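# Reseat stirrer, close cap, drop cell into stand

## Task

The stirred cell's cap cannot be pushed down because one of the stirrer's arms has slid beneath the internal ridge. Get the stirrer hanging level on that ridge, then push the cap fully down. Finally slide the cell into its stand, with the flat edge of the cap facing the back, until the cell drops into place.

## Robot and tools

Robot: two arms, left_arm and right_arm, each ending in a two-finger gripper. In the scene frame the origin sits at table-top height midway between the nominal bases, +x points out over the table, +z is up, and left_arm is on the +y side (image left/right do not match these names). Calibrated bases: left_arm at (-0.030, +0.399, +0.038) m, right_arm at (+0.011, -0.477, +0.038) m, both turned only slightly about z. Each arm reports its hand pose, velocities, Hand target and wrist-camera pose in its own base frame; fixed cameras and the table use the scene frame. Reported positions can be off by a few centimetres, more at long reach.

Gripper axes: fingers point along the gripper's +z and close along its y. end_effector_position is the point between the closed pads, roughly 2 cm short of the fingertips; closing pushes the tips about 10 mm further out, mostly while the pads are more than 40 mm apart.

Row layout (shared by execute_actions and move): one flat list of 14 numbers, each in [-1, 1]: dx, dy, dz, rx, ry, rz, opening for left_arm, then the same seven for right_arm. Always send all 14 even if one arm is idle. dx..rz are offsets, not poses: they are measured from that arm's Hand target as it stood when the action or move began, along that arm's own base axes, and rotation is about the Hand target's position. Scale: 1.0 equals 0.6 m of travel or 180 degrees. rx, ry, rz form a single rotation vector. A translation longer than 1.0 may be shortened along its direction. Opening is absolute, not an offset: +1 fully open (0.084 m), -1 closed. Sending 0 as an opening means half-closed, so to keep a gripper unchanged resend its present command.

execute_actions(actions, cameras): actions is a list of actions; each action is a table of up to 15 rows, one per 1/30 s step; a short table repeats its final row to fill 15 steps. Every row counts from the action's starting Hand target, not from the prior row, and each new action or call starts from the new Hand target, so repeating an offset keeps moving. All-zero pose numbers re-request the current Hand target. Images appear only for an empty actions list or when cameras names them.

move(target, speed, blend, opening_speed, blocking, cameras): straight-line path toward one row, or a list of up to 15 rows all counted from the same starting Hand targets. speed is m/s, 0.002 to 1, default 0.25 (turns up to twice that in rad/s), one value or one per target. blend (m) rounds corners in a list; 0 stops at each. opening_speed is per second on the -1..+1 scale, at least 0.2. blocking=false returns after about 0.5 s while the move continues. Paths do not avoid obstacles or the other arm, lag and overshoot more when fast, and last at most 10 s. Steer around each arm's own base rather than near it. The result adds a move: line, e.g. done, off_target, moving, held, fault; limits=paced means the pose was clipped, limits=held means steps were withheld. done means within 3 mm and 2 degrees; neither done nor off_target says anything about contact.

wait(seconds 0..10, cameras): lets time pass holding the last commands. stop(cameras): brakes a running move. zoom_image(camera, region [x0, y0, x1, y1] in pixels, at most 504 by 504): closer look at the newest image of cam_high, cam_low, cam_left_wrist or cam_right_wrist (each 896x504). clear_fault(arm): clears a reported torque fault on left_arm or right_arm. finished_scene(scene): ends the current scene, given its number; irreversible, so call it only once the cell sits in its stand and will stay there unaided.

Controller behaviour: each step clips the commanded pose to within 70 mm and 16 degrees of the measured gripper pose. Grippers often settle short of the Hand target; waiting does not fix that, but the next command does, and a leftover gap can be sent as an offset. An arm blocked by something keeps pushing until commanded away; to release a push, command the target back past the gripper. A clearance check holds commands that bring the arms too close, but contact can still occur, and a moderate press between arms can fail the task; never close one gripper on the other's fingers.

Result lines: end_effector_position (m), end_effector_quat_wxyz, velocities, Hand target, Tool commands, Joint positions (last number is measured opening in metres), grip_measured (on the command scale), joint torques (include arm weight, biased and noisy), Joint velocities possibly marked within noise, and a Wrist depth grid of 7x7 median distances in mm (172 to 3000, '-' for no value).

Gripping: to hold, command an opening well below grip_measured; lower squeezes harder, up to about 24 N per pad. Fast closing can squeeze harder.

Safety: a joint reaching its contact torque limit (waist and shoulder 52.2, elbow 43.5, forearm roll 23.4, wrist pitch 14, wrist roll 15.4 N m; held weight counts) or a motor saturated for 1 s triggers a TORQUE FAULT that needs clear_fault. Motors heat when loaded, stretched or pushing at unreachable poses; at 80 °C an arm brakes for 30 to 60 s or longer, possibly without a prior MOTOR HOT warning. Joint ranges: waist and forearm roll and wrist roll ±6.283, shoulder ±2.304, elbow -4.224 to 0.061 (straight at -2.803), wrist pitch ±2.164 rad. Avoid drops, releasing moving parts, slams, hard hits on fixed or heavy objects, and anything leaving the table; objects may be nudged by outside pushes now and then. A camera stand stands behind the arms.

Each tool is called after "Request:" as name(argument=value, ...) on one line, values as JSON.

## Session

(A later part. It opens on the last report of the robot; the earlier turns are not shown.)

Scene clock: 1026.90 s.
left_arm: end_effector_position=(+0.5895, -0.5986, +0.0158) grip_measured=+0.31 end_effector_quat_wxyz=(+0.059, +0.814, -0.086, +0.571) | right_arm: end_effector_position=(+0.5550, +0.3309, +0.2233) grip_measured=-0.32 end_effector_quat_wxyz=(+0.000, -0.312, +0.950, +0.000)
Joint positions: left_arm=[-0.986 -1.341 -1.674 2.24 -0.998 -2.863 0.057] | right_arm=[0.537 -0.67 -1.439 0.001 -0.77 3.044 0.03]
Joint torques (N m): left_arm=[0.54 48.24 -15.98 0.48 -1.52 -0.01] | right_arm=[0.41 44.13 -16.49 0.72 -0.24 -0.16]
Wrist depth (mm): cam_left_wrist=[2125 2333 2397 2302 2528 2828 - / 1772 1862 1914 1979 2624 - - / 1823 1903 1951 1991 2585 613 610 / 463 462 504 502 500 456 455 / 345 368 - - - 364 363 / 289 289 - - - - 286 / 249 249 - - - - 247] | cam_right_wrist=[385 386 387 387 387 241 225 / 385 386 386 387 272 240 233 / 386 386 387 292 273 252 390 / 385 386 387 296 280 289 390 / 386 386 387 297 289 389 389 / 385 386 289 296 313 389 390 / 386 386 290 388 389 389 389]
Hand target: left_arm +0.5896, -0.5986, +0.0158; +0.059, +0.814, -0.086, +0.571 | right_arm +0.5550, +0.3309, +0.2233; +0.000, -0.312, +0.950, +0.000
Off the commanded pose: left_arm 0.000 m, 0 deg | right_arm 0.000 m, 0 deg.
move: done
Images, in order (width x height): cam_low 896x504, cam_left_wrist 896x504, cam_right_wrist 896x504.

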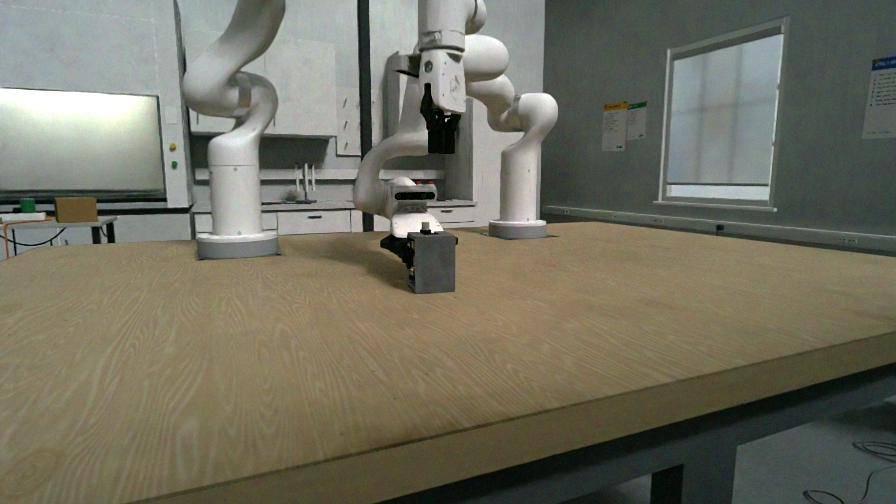

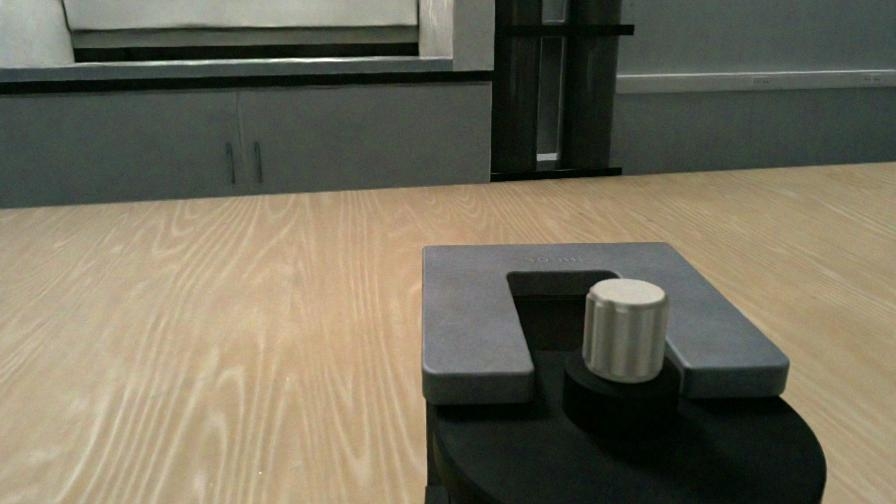

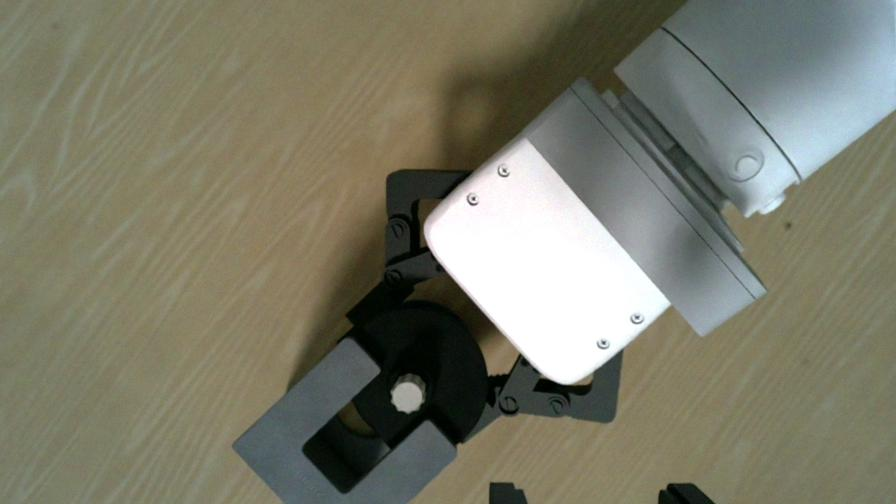

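Request:
move(target=[[-0.0212,0.0044,0,0,0,0,-0.1,0,0,0,0,0,0,-0.3],[-0.0203,0.0089,0,0,0,0,-0.1,0,0,0,0,0,0,-0.3]], speed=0.03, cameras=["cam_left_wrist","cam_right_wrist"])

Request:
zoom_image(camera="cam_left_wrist", region=[400, 230, 840, 504])

Request:
zoom_image(camera="cam_right_wrist", region=[300, 280, 520, 460])

Scene clock: 1064.80 s.
left_arm: end_effector_position=(+0.5774, -0.5933, +0.0158) grip_measured=+0.31 end_effector_quat_wxyz=(+0.059, +0.814, -0.086, +0.571) | right_arm: end_effector_position=(+0.5550, +0.3309, +0.2233) grip_measured=-0.32 end_effector_quat_wxyz=(+0.000, -0.312, +0.950, +0.000)
Joint positions: left_arm=[-0.997 -1.322 -1.629 2.241 -1.017 -2.885 0.057] | right_arm=[0.537 -0.67 -1.439 0.001 -0.77 3.044 0.03]
Joint torques (N m): left_arm=[-0.72 51.25 -14.97 0.63 -1.78 -0.18] | right_arm=[1.52 41.44 -17.57 0.26 -0.13 -0.24]
Wrist depth (mm): cam_left_wrist=[2119 2340 2414 2356 2547 2923 - / 1799 1862 1930 2014 2644 - - / 1838 1914 1957 2014 2634 613 610 / 463 462 504 502 499 457 455 / 345 368 - - - 363 363 / 290 289 - - - - 286 / 249 249 - - - - 246] | cam_right_wrist=[385 385 387 387 388 247 228 / 386 386 386 387 277 246 236 / 386 387 387 299 278 267 390 / 385 386 386 309 285 277 390 / 385 386 387 296 295 389 390 / 386 386 289 296 316 388 389 / 385 387 290 387 389 389 390]
Hand target: left_arm +0.5774, -0.5932, +0.0158; +0.059, +0.814, -0.086, +0.571 | right_arm +0.5550, +0.3309, +0.2233; +0.000, -0.312, +0.950, +0.000
Off the commanded pose: left_arm 0.000 m, 0 deg | right_arm 0.000 m, 0 deg.
move: done
Images, in order (width x height): cam_left_wrist 896x504, cam_right_wrist 896x504.

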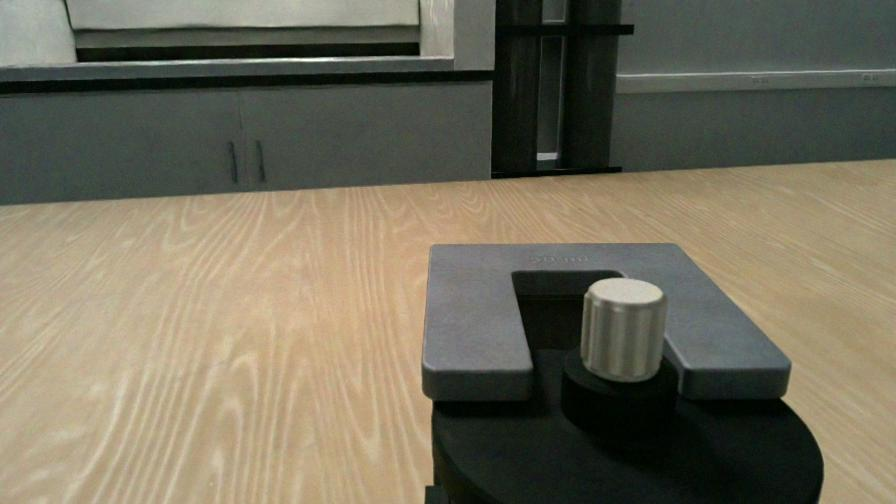

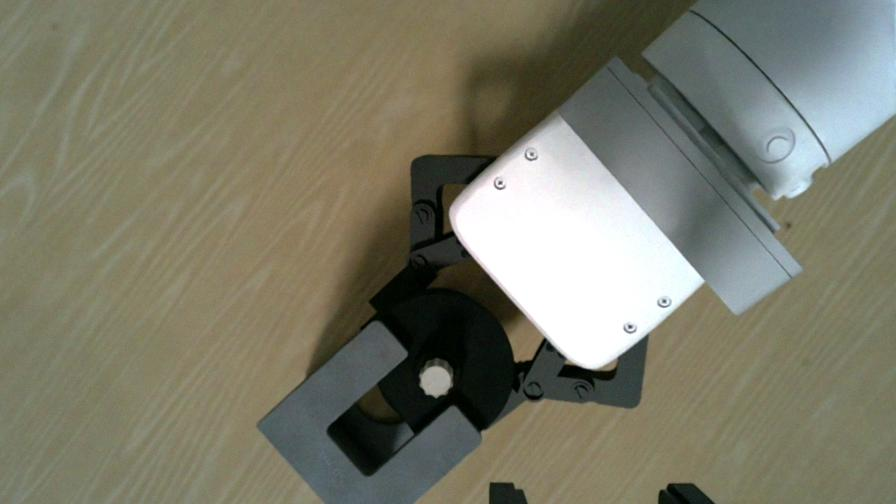

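Scaled by 1.145 from the camera's 896x504 image, which has a finer 1280x720 frame.

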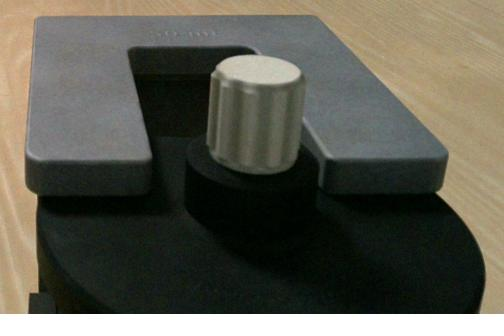

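Scaled by 2.291 from the camera's 896x504 image, which has a finer 1280x720 frame.

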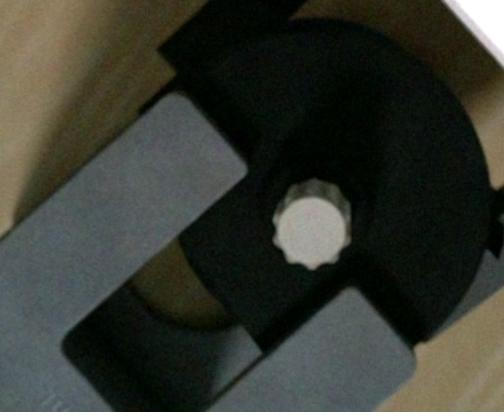

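Request:
move(target=[0,0,-0.0012,0,0,0,-0.1,0,0,0,0,0,0,-0.3], speed=0.02, cameras=["cam_low"])

Request:
zoom_image(camera="cam_low", region=[380, 200, 480, 300])

Request:
move(target=[0,0,-0.0012,0,0,0,-0.1,0,0,0,0,0,0,-0.3], speed=0.02)

Scene clock: 1073.40 s.
left_arm: end_effector_position=(+0.5774, -0.5933, +0.0152) grip_measured=+0.31 end_effector_quat_wxyz=(+0.059, +0.814, -0.086, +0.571) | right_arm: end_effector_position=(+0.5550, +0.3309, +0.2233) grip_measured=-0.32 end_effector_quat_wxyz=(+0.000, -0.312, +0.950, +0.000)
Joint positions: left_arm=[-0.997 -1.323 -1.63 2.241 -1.018 -2.885 0.057] | right_arm=[0.537 -0.67 -1.439 0.001 -0.77 3.044 0.03]
Joint torques (N m): left_arm=[0.03 39.96 -12.36 0.13 0.17 -0.17] | right_arm=[2.11 41.55 -17.6 0.84 0 -0.1]
Wrist depth (mm): cam_left_wrist=[2106 2356 2431 2309 2575 2874 - / 1795 1872 1935 2002 2654 - - / 1838 1908 1940 2014 2624 613 611 / 465 463 505 502 500 458 455 / 345 367 - - - 364 363 / 289 288 - - - - 286 / 249 249 - - - - 246] | cam_right_wrist=[385 385 387 387 388 246 229 / 386 386 387 388 277 246 236 / 386 386 387 300 278 267 390 / 386 386 387 309 285 277 389 / 385 386 386 297 295 389 389 / 386 386 290 297 316 389 389 / 386 386 290 387 388 389 389]
Hand target: left_arm +0.5774, -0.5932, +0.0151; +0.059, +0.814, -0.086, +0.571 | right_arm +0.5550, +0.3309, +0.2233; +0.000, -0.312, +0.950, +0.000
Off the commanded pose: left_arm 0.000 m, 0 deg | right_arm 0.000 m, 0 deg.
move: done
Images, in order (width x height): cam_low 896x504.

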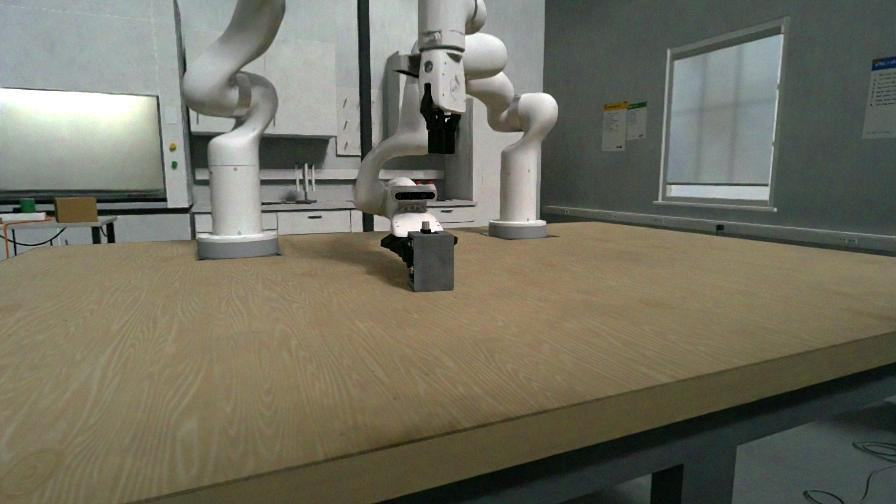

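Scaled by 5.040 from the camera's 896x504 image, which has a finer 1280x720 frame.

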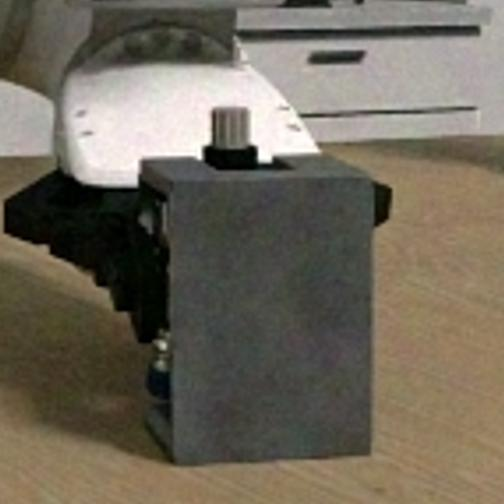

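Scene clock: 1074.10 s.
left_arm: end_effector_position=(+0.5774, -0.5933, +0.0145) grip_measured=+0.31 end_effector_quat_wxyz=(+0.059, +0.814, -0.086, +0.571) | right_arm: end_effector_position=(+0.5550, +0.3309, +0.2233) grip_measured=-0.32 end_effector_quat_wxyz=(+0.000, -0.312, +0.950, +0.000)
Joint positions: left_arm=[-0.997 -1.325 -1.631 2.242 -1.018 -2.885 0.057] | right_arm=[0.537 -0.67 -1.439 0.001 -0.77 3.044 0.03]
Joint torques (N m): left_arm=[0.17 27.24 -7.34 -0.35 2.9 -0.18] | right_arm=[2.12 41.33 -16.41 0.49 -0.06 -0.11]
Wrist depth (mm): cam_left_wrist=[2106 2356 2431 2340 2528 2874 - / 1813 1862 1940 1979 2664 - - / 1847 1908 1968 2008 2634 618 614 / 465 463 505 503 502 457 456 / 345 368 - - - 364 364 / 289 289 - - - - 286 / 249 248 - - - - 247] | cam_right_wrist=[386 386 388 387 388 247 229 / 386 386 386 387 277 246 237 / 386 386 387 299 278 268 390 / 385 386 387 309 285 277 390 / 386 386 388 297 295 390 389 / 385 386 290 297 317 389 390 / 386 386 290 387 389 389 390]
Hand target: left_arm +0.5774, -0.5932, +0.0144; +0.059, +0.814, -0.086, +0.571 | right_arm +0.5550, +0.3309, +0.2233; +0.000, -0.312, +0.950, +0.000
Off the commanded pose: left_arm 0.000 m, 0 deg | right_arm 0.000 m, 0 deg.
move: done

Request:
move(target=[[0,0,0.0015,0,0,0,-0.1,0,0,0,0,0,0,-0.3],[-0.095,0.0195,0.0015,0,0,0,-0.1,0,0,0,0,0,0,-0.3]], speed=0.04, cameras=["cam_left_wrist","cam_right_wrist"])

Scene clock: 1086.30 s.
left_arm: end_effector_position=(+0.5204, -0.5815, +0.0153) grip_measured=+0.31 end_effector_quat_wxyz=(+0.059, +0.814, -0.086, +0.571) | right_arm: end_effector_position=(+0.5550, +0.3309, +0.2233) grip_measured=-0.32 end_effector_quat_wxyz=(+0.000, -0.312, +0.950, +0.000)
Joint positions: left_arm=[-1.065 -1.263 -1.481 2.209 -1.086 -2.953 0.057] | right_arm=[0.537 -0.67 -1.439 0.001 -0.77 3.044 0.03]
Joint torques (N m): left_arm=[-2.19 48.89 -12.96 -0.09 -1.8 -0.16] | right_arm=[0.27 43.29 -16.3 0.98 0.01 -0.24]
Wrist depth (mm): cam_left_wrist=[2099 2381 2448 2397 2585 2911 - / 1852 1930 1991 2056 2696 - - / 1862 1930 2020 696 613 611 607 / 462 461 504 178 193 456 456 / 345 366 366 253 341 363 362 / 288 288 - - - - 285 / 249 248 - - - - 246] | cam_right_wrist=[386 386 387 387 388 274 252 / 385 387 387 387 295 277 269 / 386 386 387 387 298 286 390 / 385 387 387 387 298 299 389 / 386 386 387 381 313 389 390 / 386 386 290 388 388 389 389 / 385 386 289 388 388 389 390]
Hand target: left_arm +0.5204, -0.5815, +0.0153; +0.059, +0.814, -0.086, +0.571 | right_arm +0.5550, +0.3309, +0.2233; +0.000, -0.312, +0.950, +0.000
Off the commanded pose: left_arm 0.000 m, 0 deg | right_arm 0.000 m, 0 deg.
move: done
Images, in order (width x height): cam_left_wrist 896x504, cam_right_wrist 896x504.

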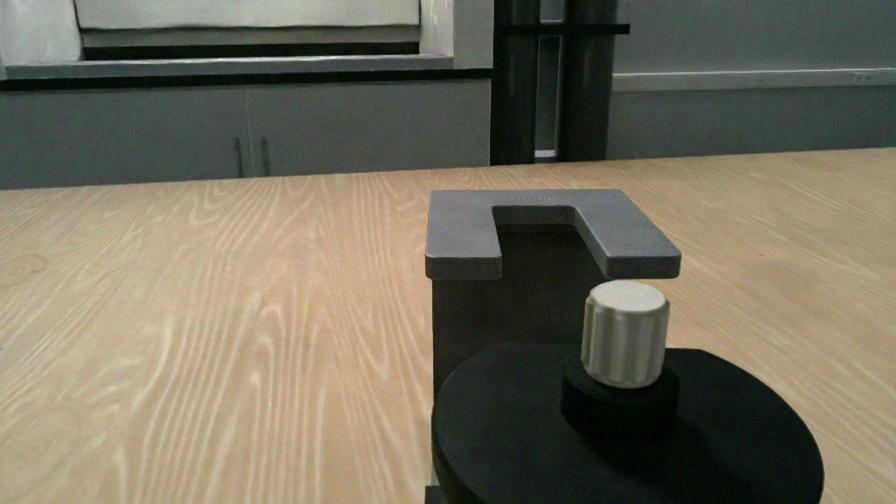

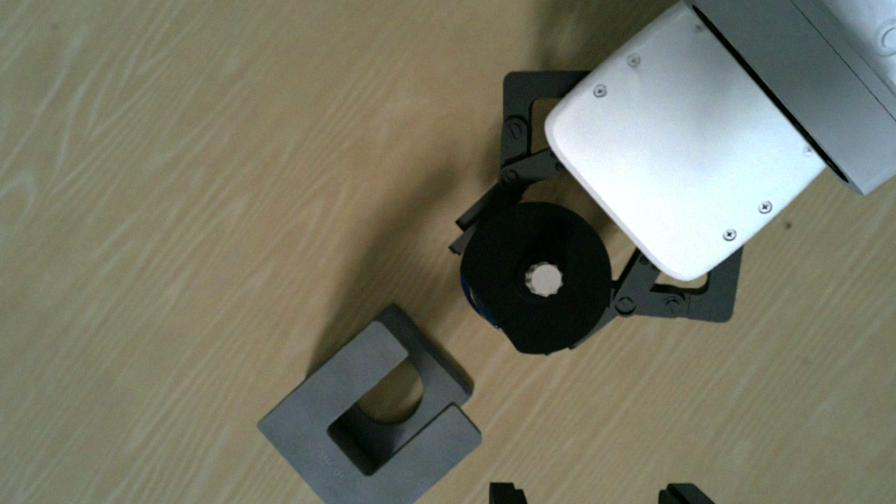

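Request:
move(target=[0,0,-0.0133,0,0,0,-0.1,0,0,0,0,0,0,-0.3], speed=0.03, cameras=["cam_high","cam_low"])

Request:
zoom_image(camera="cam_high", region=[340, 180, 430, 270])

Request:
zoom_image(camera="cam_low", region=[370, 210, 450, 290])

Scene clock: 1094.93 s.
left_arm: end_effector_position=(+0.5204, -0.5816, +0.0074) grip_measured=+0.31 end_effector_quat_wxyz=(+0.059, +0.814, -0.086, +0.571) | right_arm: end_effector_position=(+0.5550, +0.3309, +0.2233) grip_measured=-0.32 end_effector_quat_wxyz=(+0.000, -0.312, +0.950, +0.000)
Joint positions: left_arm=[-1.065 -1.281 -1.494 2.212 -1.089 -2.958 0.057] | right_arm=[0.537 -0.67 -1.439 0.001 -0.77 3.044 0.03]
Joint torques (N m): left_arm=[-2.44 44.27 -13.33 0.53 -1.21 -0.17] | right_arm=[0.63 41.4 -17.26 0.28 -0.15 -0.21]
Wrist depth (mm): cam_left_wrist=[2087 2414 2492 2414 2585 2935 - / 1842 1914 1968 2044 2696 - - / 1867 592 1991 236 235 582 580 / 440 439 403 244 247 434 432 / 328 348 326 253 324 345 345 / 275 274 - - - - 271 / 236 236 - - - - 234] | cam_right_wrist=[386 385 387 387 388 281 255 / 386 386 387 387 302 284 277 / 386 386 387 387 305 293 389 / 385 386 387 387 306 307 390 / 386 386 387 387 323 389 389 / 385 386 290 387 388 388 389 / 386 386 290 387 388 389 390]
Hand target: left_arm +0.5204, -0.5815, +0.0073; +0.059, +0.814, -0.086, +0.571 | right_arm +0.5550, +0.3309, +0.2233; +0.000, -0.312, +0.950, +0.000
Off the commanded pose: left_arm 0.000 m, 0 deg | right_arm 0.000 m, 0 deg.
move: done
Images, in order (width x height): cam_high 896x504, cam_low 896x504.

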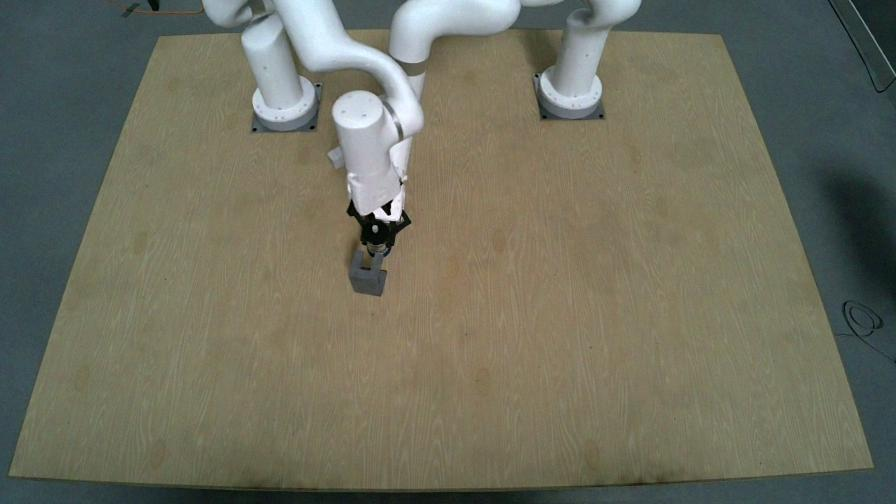

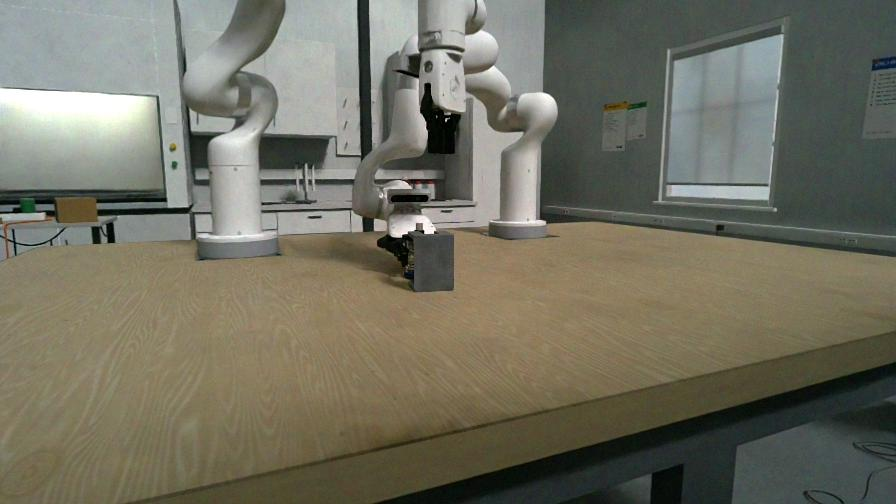

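Scaled by 5.600 from the camera's 896x504 image, which has a finer 1280x720 frame.

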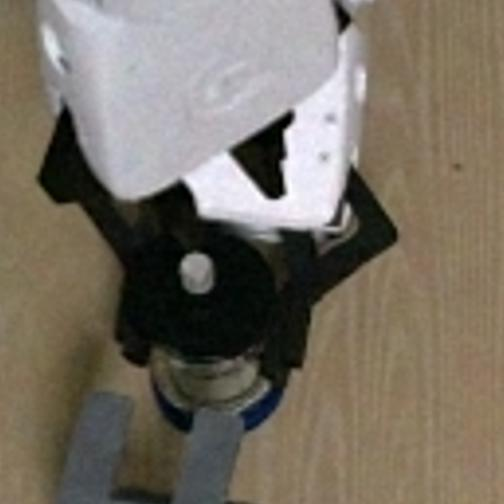

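Scaled by 6.300 from the camera's 896x504 image, which has a finer 1280x720 frame.

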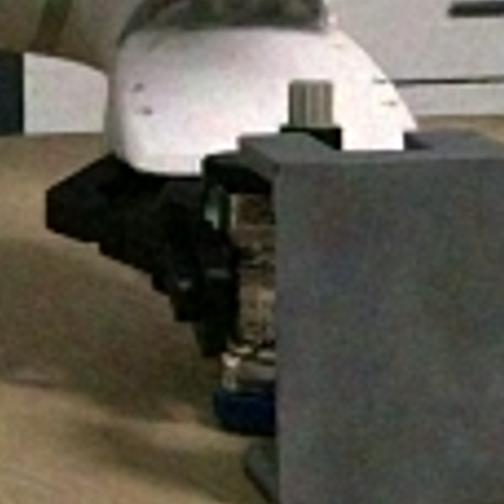

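Request:
move(target=[[0,0,0,0,0,0,-0.1,-0.079,-0.0447,-0.17,0,0,0,-1],[0,0,0,0,0,0,-0.1,-0.079,-0.0447,-0.212,0,0,0,-1]], speed=[0.2,0.04], cameras=["cam_left_wrist","cam_right_wrist"])

Scene clock: 1107.73 s.
left_arm: end_effector_position=(+0.5204, -0.5815, +0.0073) grip_measured=+0.31 end_effector_quat_wxyz=(+0.059, +0.814, -0.086, +0.571) | right_arm: end_effector_position=(+0.5076, +0.3041, +0.0961) grip_measured=-1.00 end_effector_quat_wxyz=(+0.000, -0.312, +0.950, +0.000)
Joint positions: left_arm=[-1.065 -1.281 -1.494 2.212 -1.089 -2.958 0.057] | right_arm=[0.54 -0.743 -1.218 0.001 -0.475 3.045 0]
Joint torques (N m): left_arm=[-0.95 43.71 -12.24 0.29 -0.59 0] | right_arm=[2.32 40.81 -15.05 -0.2 0.02 -0.23]
Wrist depth (mm): cam_left_wrist=[1919 - 2538 2465 - - - / 1857 - - 2044 - - - / 1877 530 - - - 582 579 / 439 439 - - - 433 432 / 327 349 326 253 251 345 344 / 275 274 - - - - 272 / 236 226 - - - - 234] | cam_right_wrist=[260 261 261 262 262 262 - / 260 261 261 261 262 262 - / 260 261 261 261 191 - - / 260 261 261 261 195 173 - / 260 260 261 261 193 176 - / 261 261 261 210 179 180 174 / 260 261 261 178 179 184 179]
Hand target: left_arm +0.5204, -0.5815, +0.0073; +0.059, +0.814, -0.086, +0.571 | right_arm +0.5076, +0.3041, +0.0961; +0.000, -0.312, +0.950, +0.000
Off the commanded pose: left_arm 0.000 m, 0 deg | right_arm 0.000 m, 0 deg.
move: done
Images, in order (width x height): cam_left_wrist 896x504, cam_right_wrist 896x504.

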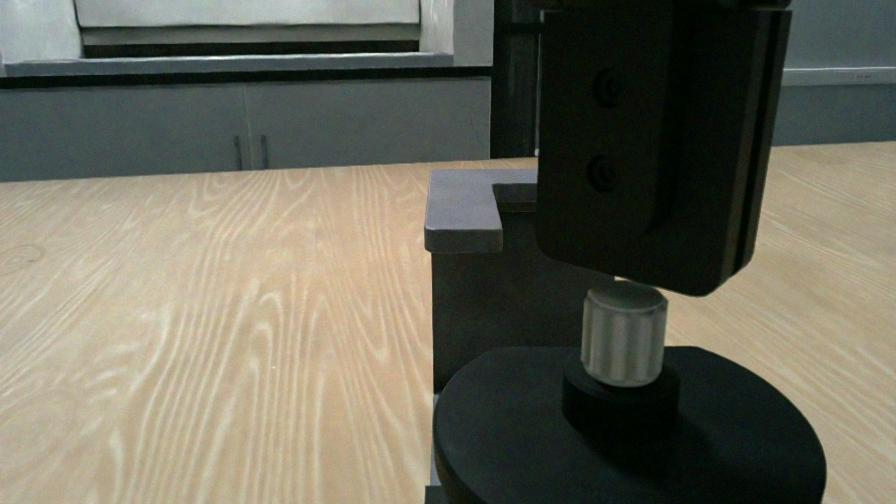

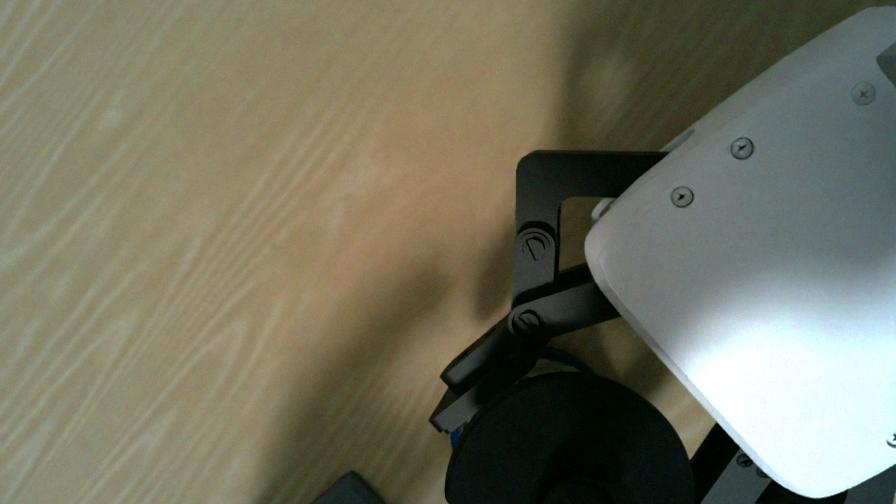

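Request:
move(target=[0,0,0,0,0,0,-0.1,0,0,-0.0075,0,0,0,-1], speed=0.02)

Request:
move(target=[0,0,0,0,0,0,-0.1,0,0,-0.0025,0,0,0,-1], speed=0.02, cameras=["cam_left_wrist"])

Scene clock: 1113.17 s.
left_arm: end_effector_position=(+0.5204, -0.5815, +0.0073) grip_measured=+0.31 end_effector_quat_wxyz=(+0.059, +0.814, -0.086, +0.571) | right_arm: end_effector_position=(+0.5076, +0.3041, +0.0916) grip_measured=-1.00 end_effector_quat_wxyz=(+0.000, -0.312, +0.950, +0.000)
Joint positions: left_arm=[-1.065 -1.281 -1.494 2.212 -1.089 -2.958 0.057] | right_arm=[0.54 -0.751 -1.218 0.001 -0.468 3.045 0]
Joint torques (N m): left_arm=[-0.23 42.71 -12.53 0.1 -0.62 -0.12] | right_arm=[1.19 41.73 -14.05 0.73 0.17 -0.21]
Wrist depth (mm): cam_left_wrist=[1914 - - 2501 - - - / 1838 - - 2044 - - - / 1872 590 - - - 585 580 / 440 440 - - - 434 432 / 328 349 326 257 - 346 345 / 274 274 - - - - 272 / 237 226 - - - - 234] | cam_right_wrist=[256 256 256 257 257 258 - / 256 256 257 257 257 - - / 256 256 257 257 188 - - / 256 256 257 257 191 - - / 256 256 257 257 189 174 - / 256 256 257 205 174 175 - / 256 256 257 174 174 180 175]
Hand target: left_arm +0.5204, -0.5815, +0.0073; +0.059, +0.814, -0.086, +0.571 | right_arm +0.5076, +0.3041, +0.0916; +0.000, -0.312, +0.950, +0.000
Off the commanded pose: left_arm 0.000 m, 0 deg | right_arm 0.000 m, 0 deg.
move: done

Scene clock: 1113.87 s.
left_arm: end_effector_position=(+0.5204, -0.5815, +0.0073) grip_measured=+0.31 end_effector_quat_wxyz=(+0.059, +0.814, -0.086, +0.571) | right_arm: end_effector_position=(+0.5077, +0.3042, +0.0903) grip_measured=-1.00 end_effector_quat_wxyz=(+0.000, -0.312, +0.950, +0.000)
Joint positions: left_arm=[-1.065 -1.281 -1.494 2.212 -1.089 -2.958 0.057] | right_arm=[0.54 -0.754 -1.219 0.001 -0.465 3.045 0]
Joint torques (N m): left_arm=[-2.21 42.93 -12.1 0.56 -0.51 -0.07] | right_arm=[3.85 19.06 -6.72 0.43 1.58 -0.3]
Wrist depth (mm): cam_left_wrist=[1914 - - 2492 - - - / 1862 - - 2038 - - - / 1862 592 - - - 583 581 / 440 438 - - - 433 433 / 328 348 326 256 - 324 345 / 275 274 - - - 287 271 / 236 226 - - - - 234] | cam_right_wrist=[255 255 256 256 256 257 - / 255 255 256 256 256 - - / 255 255 255 256 187 - - / 255 255 256 256 190 - - / 254 255 255 256 188 174 - / 255 255 256 204 174 174 - / 255 255 255 174 174 180 174]
Hand target: left_arm +0.5204, -0.5815, +0.0073; +0.059, +0.814, -0.086, +0.571 | right_arm +0.5076, +0.3041, +0.0901; +0.000, -0.312, +0.950, +0.000
Off the commanded pose: left_arm 0.000 m, 0 deg | right_arm 0.000 m, 0 deg.
move: done
Images, in order (width x height): cam_left_wrist 896x504.

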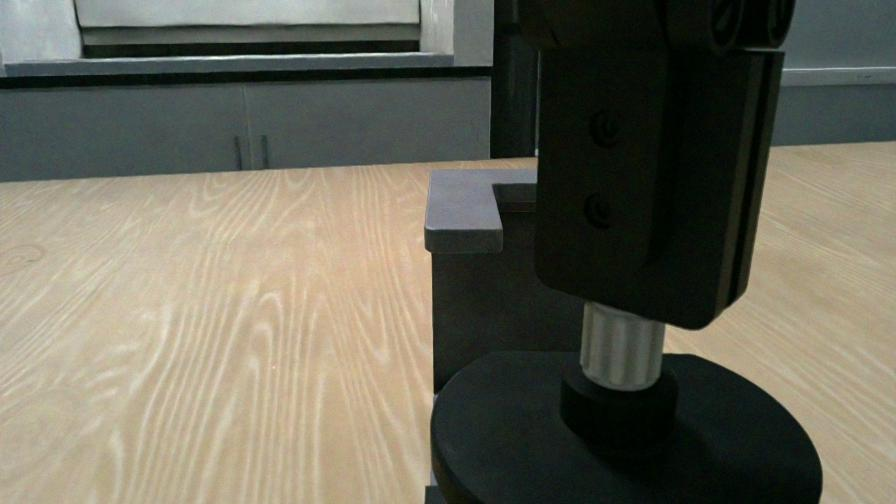

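Request:
move(target=[0,0,0,0,0,0,-0.1,0,0,-0.003,0,0,0,-1], speed=0.02, cameras=["cam_left_wrist"])

Request:
move(target=[[0,0,0,0,0,0,-0.1,0,0,0.03,0,0,0,-0.7],[0,0,0,0,0,0,-0.1,0.079,0.0447,0.22,0,0,0,-0.7]], speed=[0.05,0.2], cameras=["cam_left_wrist"])

Scene clock: 1120.90 s.
left_arm: end_effector_position=(+0.5204, -0.5815, +0.0073) grip_measured=+0.31 end_effector_quat_wxyz=(+0.059, +0.814, -0.086, +0.571) | right_arm: end_effector_position=(+0.5082, +0.3044, +0.0898) grip_measured=-1.00 end_effector_quat_wxyz=(+0.001, -0.312, +0.950, +0.000)
Joint positions: left_arm=[-1.065 -1.281 -1.494 2.212 -1.089 -2.958 0.057] | right_arm=[0.54 -0.755 -1.219 0.001 -0.463 3.045 0]
Joint torques (N m): left_arm=[-9.51 42.87 -11.23 0.82 -0.42 0.44] | right_arm=[3.08 -9.64 1.21 0.8 5.35 -0.18]
Wrist depth (mm): cam_left_wrist=[1914 - - 2483 - - - / 1852 - - 2038 - - - / 1888 591 - - - 657 582 / 440 438 - - - 434 433 / 327 349 326 256 - 346 345 / 275 274 - - - 287 272 / 236 226 - - - - 224] | cam_right_wrist=[254 254 255 255 256 256 - / 254 255 255 256 256 - - / 254 255 255 256 187 - - / 254 255 255 256 190 - - / 254 255 255 256 187 174 - / 255 255 256 202 174 174 - / 255 255 256 174 174 175 174]
Hand target: left_arm +0.5204, -0.5815, +0.0073; +0.059, +0.814, -0.086, +0.571 | right_arm +0.5076, +0.3041, +0.0883; +0.000, -0.312, +0.950, +0.000
Off the commanded pose: left_arm 0.000 m, 0 deg | right_arm 0.002 m, 0 deg.
move: done
Images, in order (width x height): cam_left_wrist 896x504.

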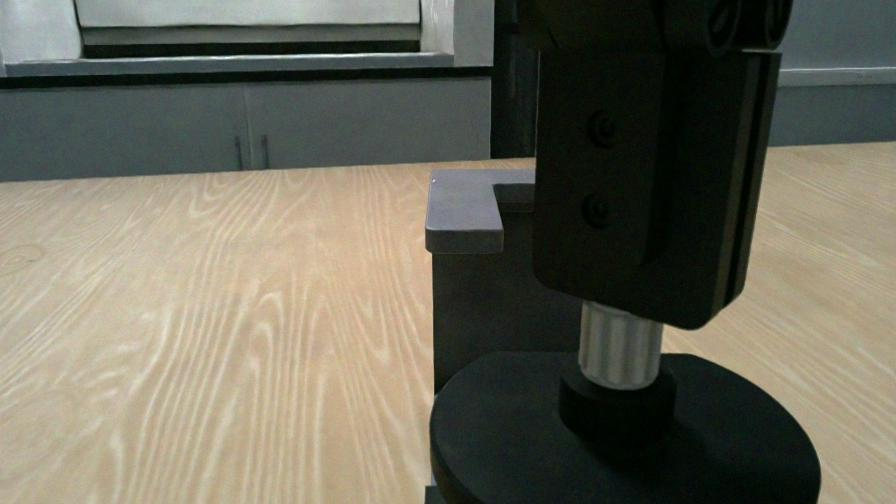

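Scene clock: 1122.67 s.
left_arm: end_effector_position=(+0.5204, -0.5815, +0.0073) grip_measured=+0.31 end_effector_quat_wxyz=(+0.059, +0.814, -0.086, +0.571) | right_arm: end_effector_position=(+0.5550, +0.3309, +0.2203) grip_measured=-0.72 end_effector_quat_wxyz=(+0.000, -0.312, +0.950, +0.000)
Joint positions: left_arm=[-1.065 -1.281 -1.494 2.212 -1.089 -2.958 0.057] | right_arm=[0.537 -0.674 -1.438 0.001 -0.764 3.044 0.012]
Joint torques (N m): left_arm=[-1.2 43.85 -11.35 -0.18 -0.86 -0.15] | right_arm=[0.36 41.39 -17.86 -0.27 -0.36 -0.31]
Wrist depth (mm): cam_left_wrist=[2093 2381 2474 2389 2575 2911 - / 1857 1919 1985 2044 2675 - - / 1862 593 2002 236 235 582 580 / 440 439 403 244 247 434 432 / 328 349 348 254 324 345 345 / 274 274 - - - 287 271 / 236 226 - - - - 234] | cam_right_wrist=[382 383 384 384 385 278 253 / 383 383 383 383 300 282 273 / 383 383 384 385 303 290 386 / 383 384 384 384 303 304 387 / 383 383 383 384 317 386 387 / 383 383 287 384 385 386 386 / 383 383 286 384 386 386 386]
Hand target: left_arm +0.5204, -0.5815, +0.0073; +0.059, +0.814, -0.086, +0.571 | right_arm +0.5550, +0.3309, +0.2203; +0.000, -0.312, +0.950, +0.000
Off the commanded pose: left_arm 0.000 m, 0 deg | right_arm 0.000 m, 0 deg.
move: done
Images, in order (width x height): cam_left_wrist 896x504.

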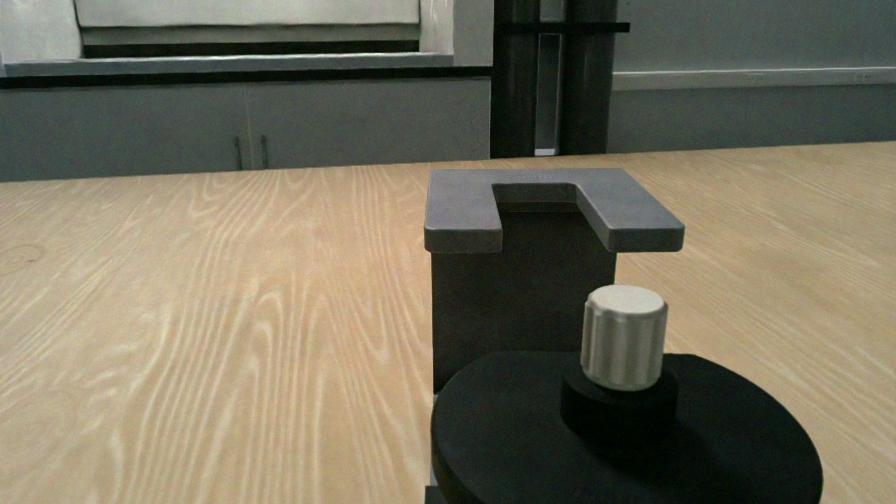

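Request:
move(target=[[0,0,0.0143,0,0,0,-0.1,0,0,0,0,0,0,-0.7],[0.0347,-0.0052,0.0143,0,0,0,-0.1,0,0,0,0,0,0,-0.7]], speed=0.04, cameras=["cam_left_wrist","cam_right_wrist","cam_low"])

Request:
zoom_image(camera="cam_left_wrist", region=[400, 200, 840, 504])

Request:
zoom_image(camera="cam_low", region=[380, 200, 480, 300])

Request:
zoom_image(camera="cam_right_wrist", region=[240, 200, 620, 460])

Scene clock: 1136.93 s.
left_arm: end_effector_position=(+0.5412, -0.5847, +0.0159) grip_measured=+0.31 end_effector_quat_wxyz=(+0.059, +0.814, -0.086, +0.571) | right_arm: end_effector_position=(+0.5550, +0.3309, +0.2203) grip_measured=-0.72 end_effector_quat_wxyz=(+0.000, -0.312, +0.950, +0.000)
Joint positions: left_arm=[-1.038 -1.28 -1.527 2.225 -1.063 -2.931 0.057] | right_arm=[0.537 -0.674 -1.438 0.001 -0.764 3.044 0.012]
Joint torques (N m): left_arm=[-0.31 46.41 -14.96 0.7 -1.49 0.02] | right_arm=[-0.01 44.09 -17.06 -0.18 -0.13 -0.12]
Wrist depth (mm): cam_left_wrist=[2074 2381 2439 2372 2547 2874 - / 1828 1893 1979 2032 2685 - - / 1857 1908 1996 2032 616 613 610 / 464 462 505 196 201 457 456 / 346 368 344 - 230 342 363 / 290 289 - - - 303 286 / 249 249 - - - - 247] | cam_right_wrist=[382 384 384 385 386 265 237 / 382 383 384 385 287 268 252 / 383 384 384 384 289 275 387 / 382 383 384 322 295 288 386 / 383 383 385 294 307 385 386 / 382 383 287 377 386 386 387 / 383 384 287 385 386 386 387]
Hand target: left_arm +0.5412, -0.5847, +0.0159; +0.059, +0.814, -0.086, +0.571 | right_arm +0.5550, +0.3309, +0.2203; +0.000, -0.312, +0.950, +0.000
Off the commanded pose: left_arm 0.000 m, 0 deg | right_arm 0.000 m, 0 deg.
move: done
Images, in order (width x height): cam_low 896x504, cam_left_wrist 896x504, cam_right_wrist 896x504.

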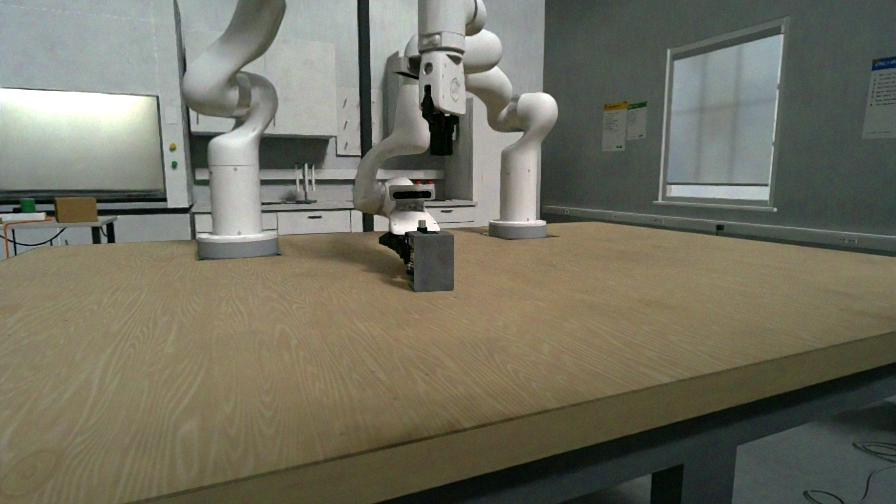

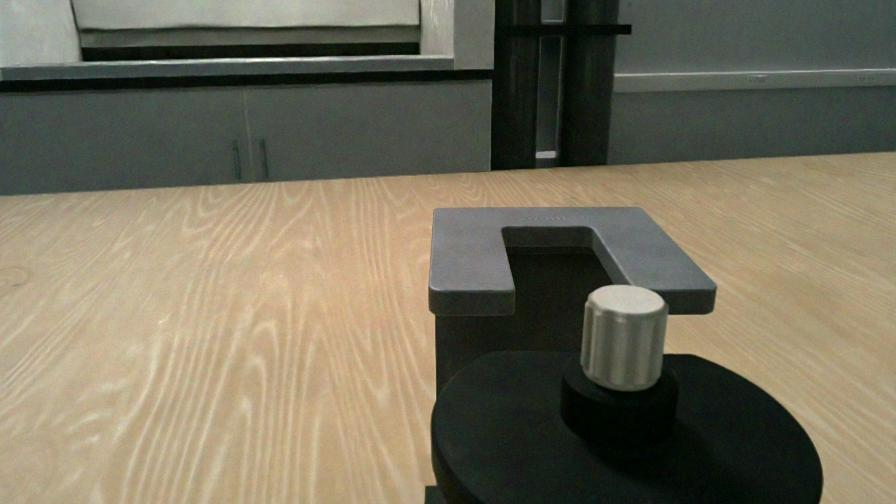

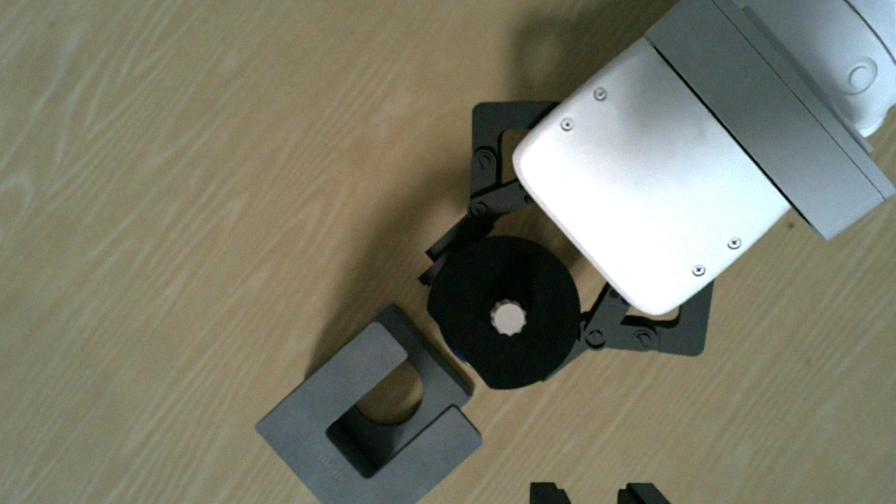

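Scaled by 1.145 from the camera's 896x504 image, which has a finer 1280x720 frame.

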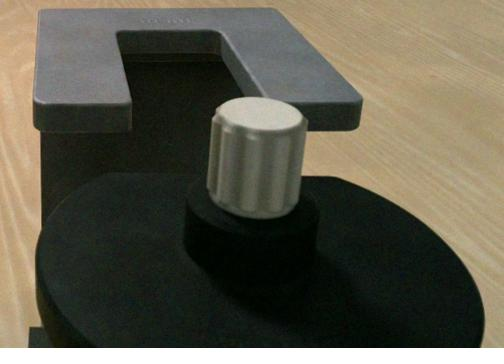

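Scaled by 5.040 from the camera's 896x504 image, which has a finer 1280x720 frame.

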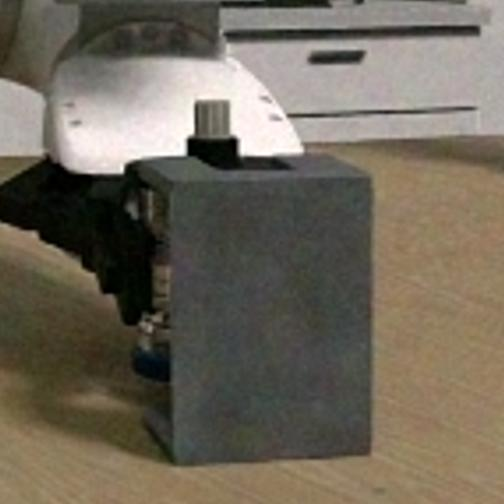

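Scaled by 1.326 from the camera's 896x504 image, which has a finer 1280x720 frame.

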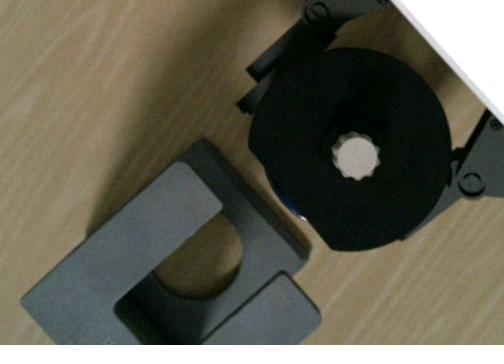

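Request:
move(target=[0.0333,-0.0077,0,0,0,0,-0.1,0,0,0,0,0,0,-0.7], speed=0.03, cameras=["cam_left_wrist","cam_right_wrist"])

Request:
zoom_image(camera="cam_left_wrist", region=[400, 200, 840, 504])

Request:
zoom_image(camera="cam_right_wrist", region=[240, 200, 620, 460])

Scene clock: 1153.40 s.
left_arm: end_effector_position=(+0.5612, -0.5893, +0.0159) grip_measured=+0.31 end_effector_quat_wxyz=(+0.059, +0.814, -0.086, +0.571) | right_arm: end_effector_position=(+0.5550, +0.3309, +0.2203) grip_measured=-0.72 end_effector_quat_wxyz=(+0.000, -0.312, +0.950, +0.000)
Joint positions: left_arm=[-1.015 -1.302 -1.581 2.235 -1.039 -2.906 0.057] | right_arm=[0.537 -0.674 -1.438 0.001 -0.764 3.044 0.012]
Joint torques (N m): left_arm=[-0.41 46.98 -15.04 0.77 -1.46 -0.04] | right_arm=[1.9 43.43 -17.4 1.2 -0.17 -0.14]
Wrist depth (mm): cam_left_wrist=[2093 2381 2448 2348 2538 2899 - / 1818 1877 1940 2020 2675 - - / 1862 1908 1951 2026 618 614 611 / 464 462 505 195 195 457 456 / 345 368 - - - 364 362 / 290 289 - - - 303 286 / 249 249 - - - - 247] | cam_right_wrist=[383 383 384 385 386 249 231 / 383 383 384 384 276 263 239 / 382 383 384 310 281 268 387 / 383 384 383 317 288 280 386 / 382 383 383 295 295 385 386 / 382 384 287 295 385 386 387 / 382 384 287 386 385 386 386]
Hand target: left_arm +0.5612, -0.5893, +0.0159; +0.059, +0.814, -0.086, +0.571 | right_arm +0.5550, +0.3309, +0.2203; +0.000, -0.312, +0.950, +0.000
Off the commanded pose: left_arm 0.000 m, 0 deg | right_arm 0.000 m, 0 deg.
move: done
Images, in order (width x height): cam_left_wrist 896x504, cam_right_wrist 896x504.

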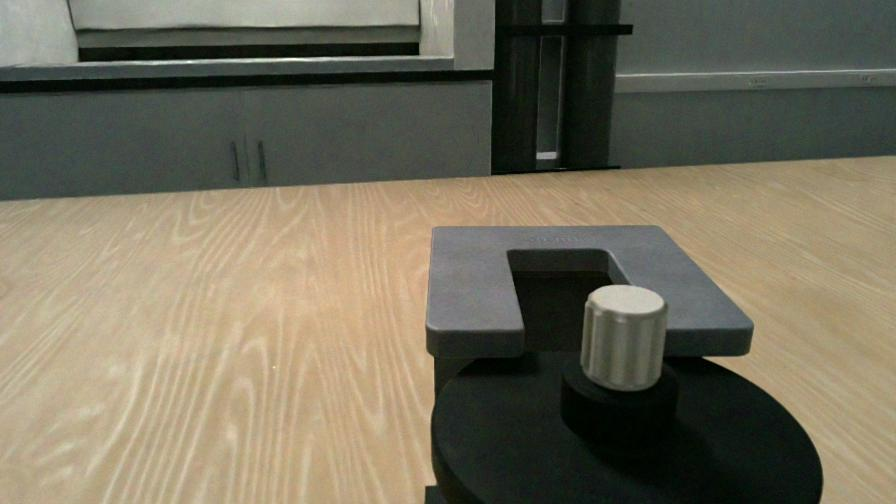

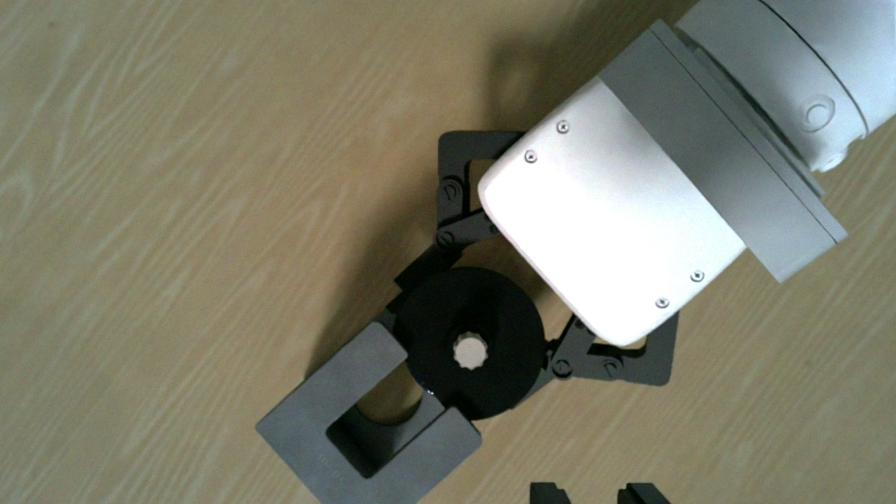

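Scaled by 1.145 from the camera's 896x504 image, which has a finer 1280x720 frame.

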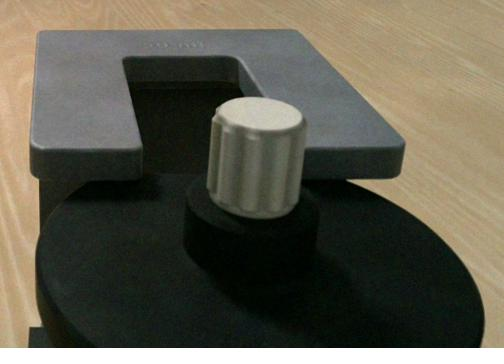

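Scaled by 1.326 from the camera's 896x504 image, which has a finer 1280x720 frame.

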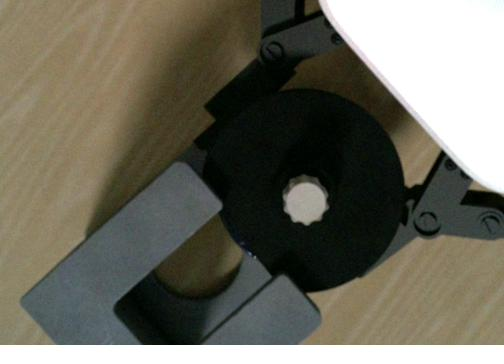

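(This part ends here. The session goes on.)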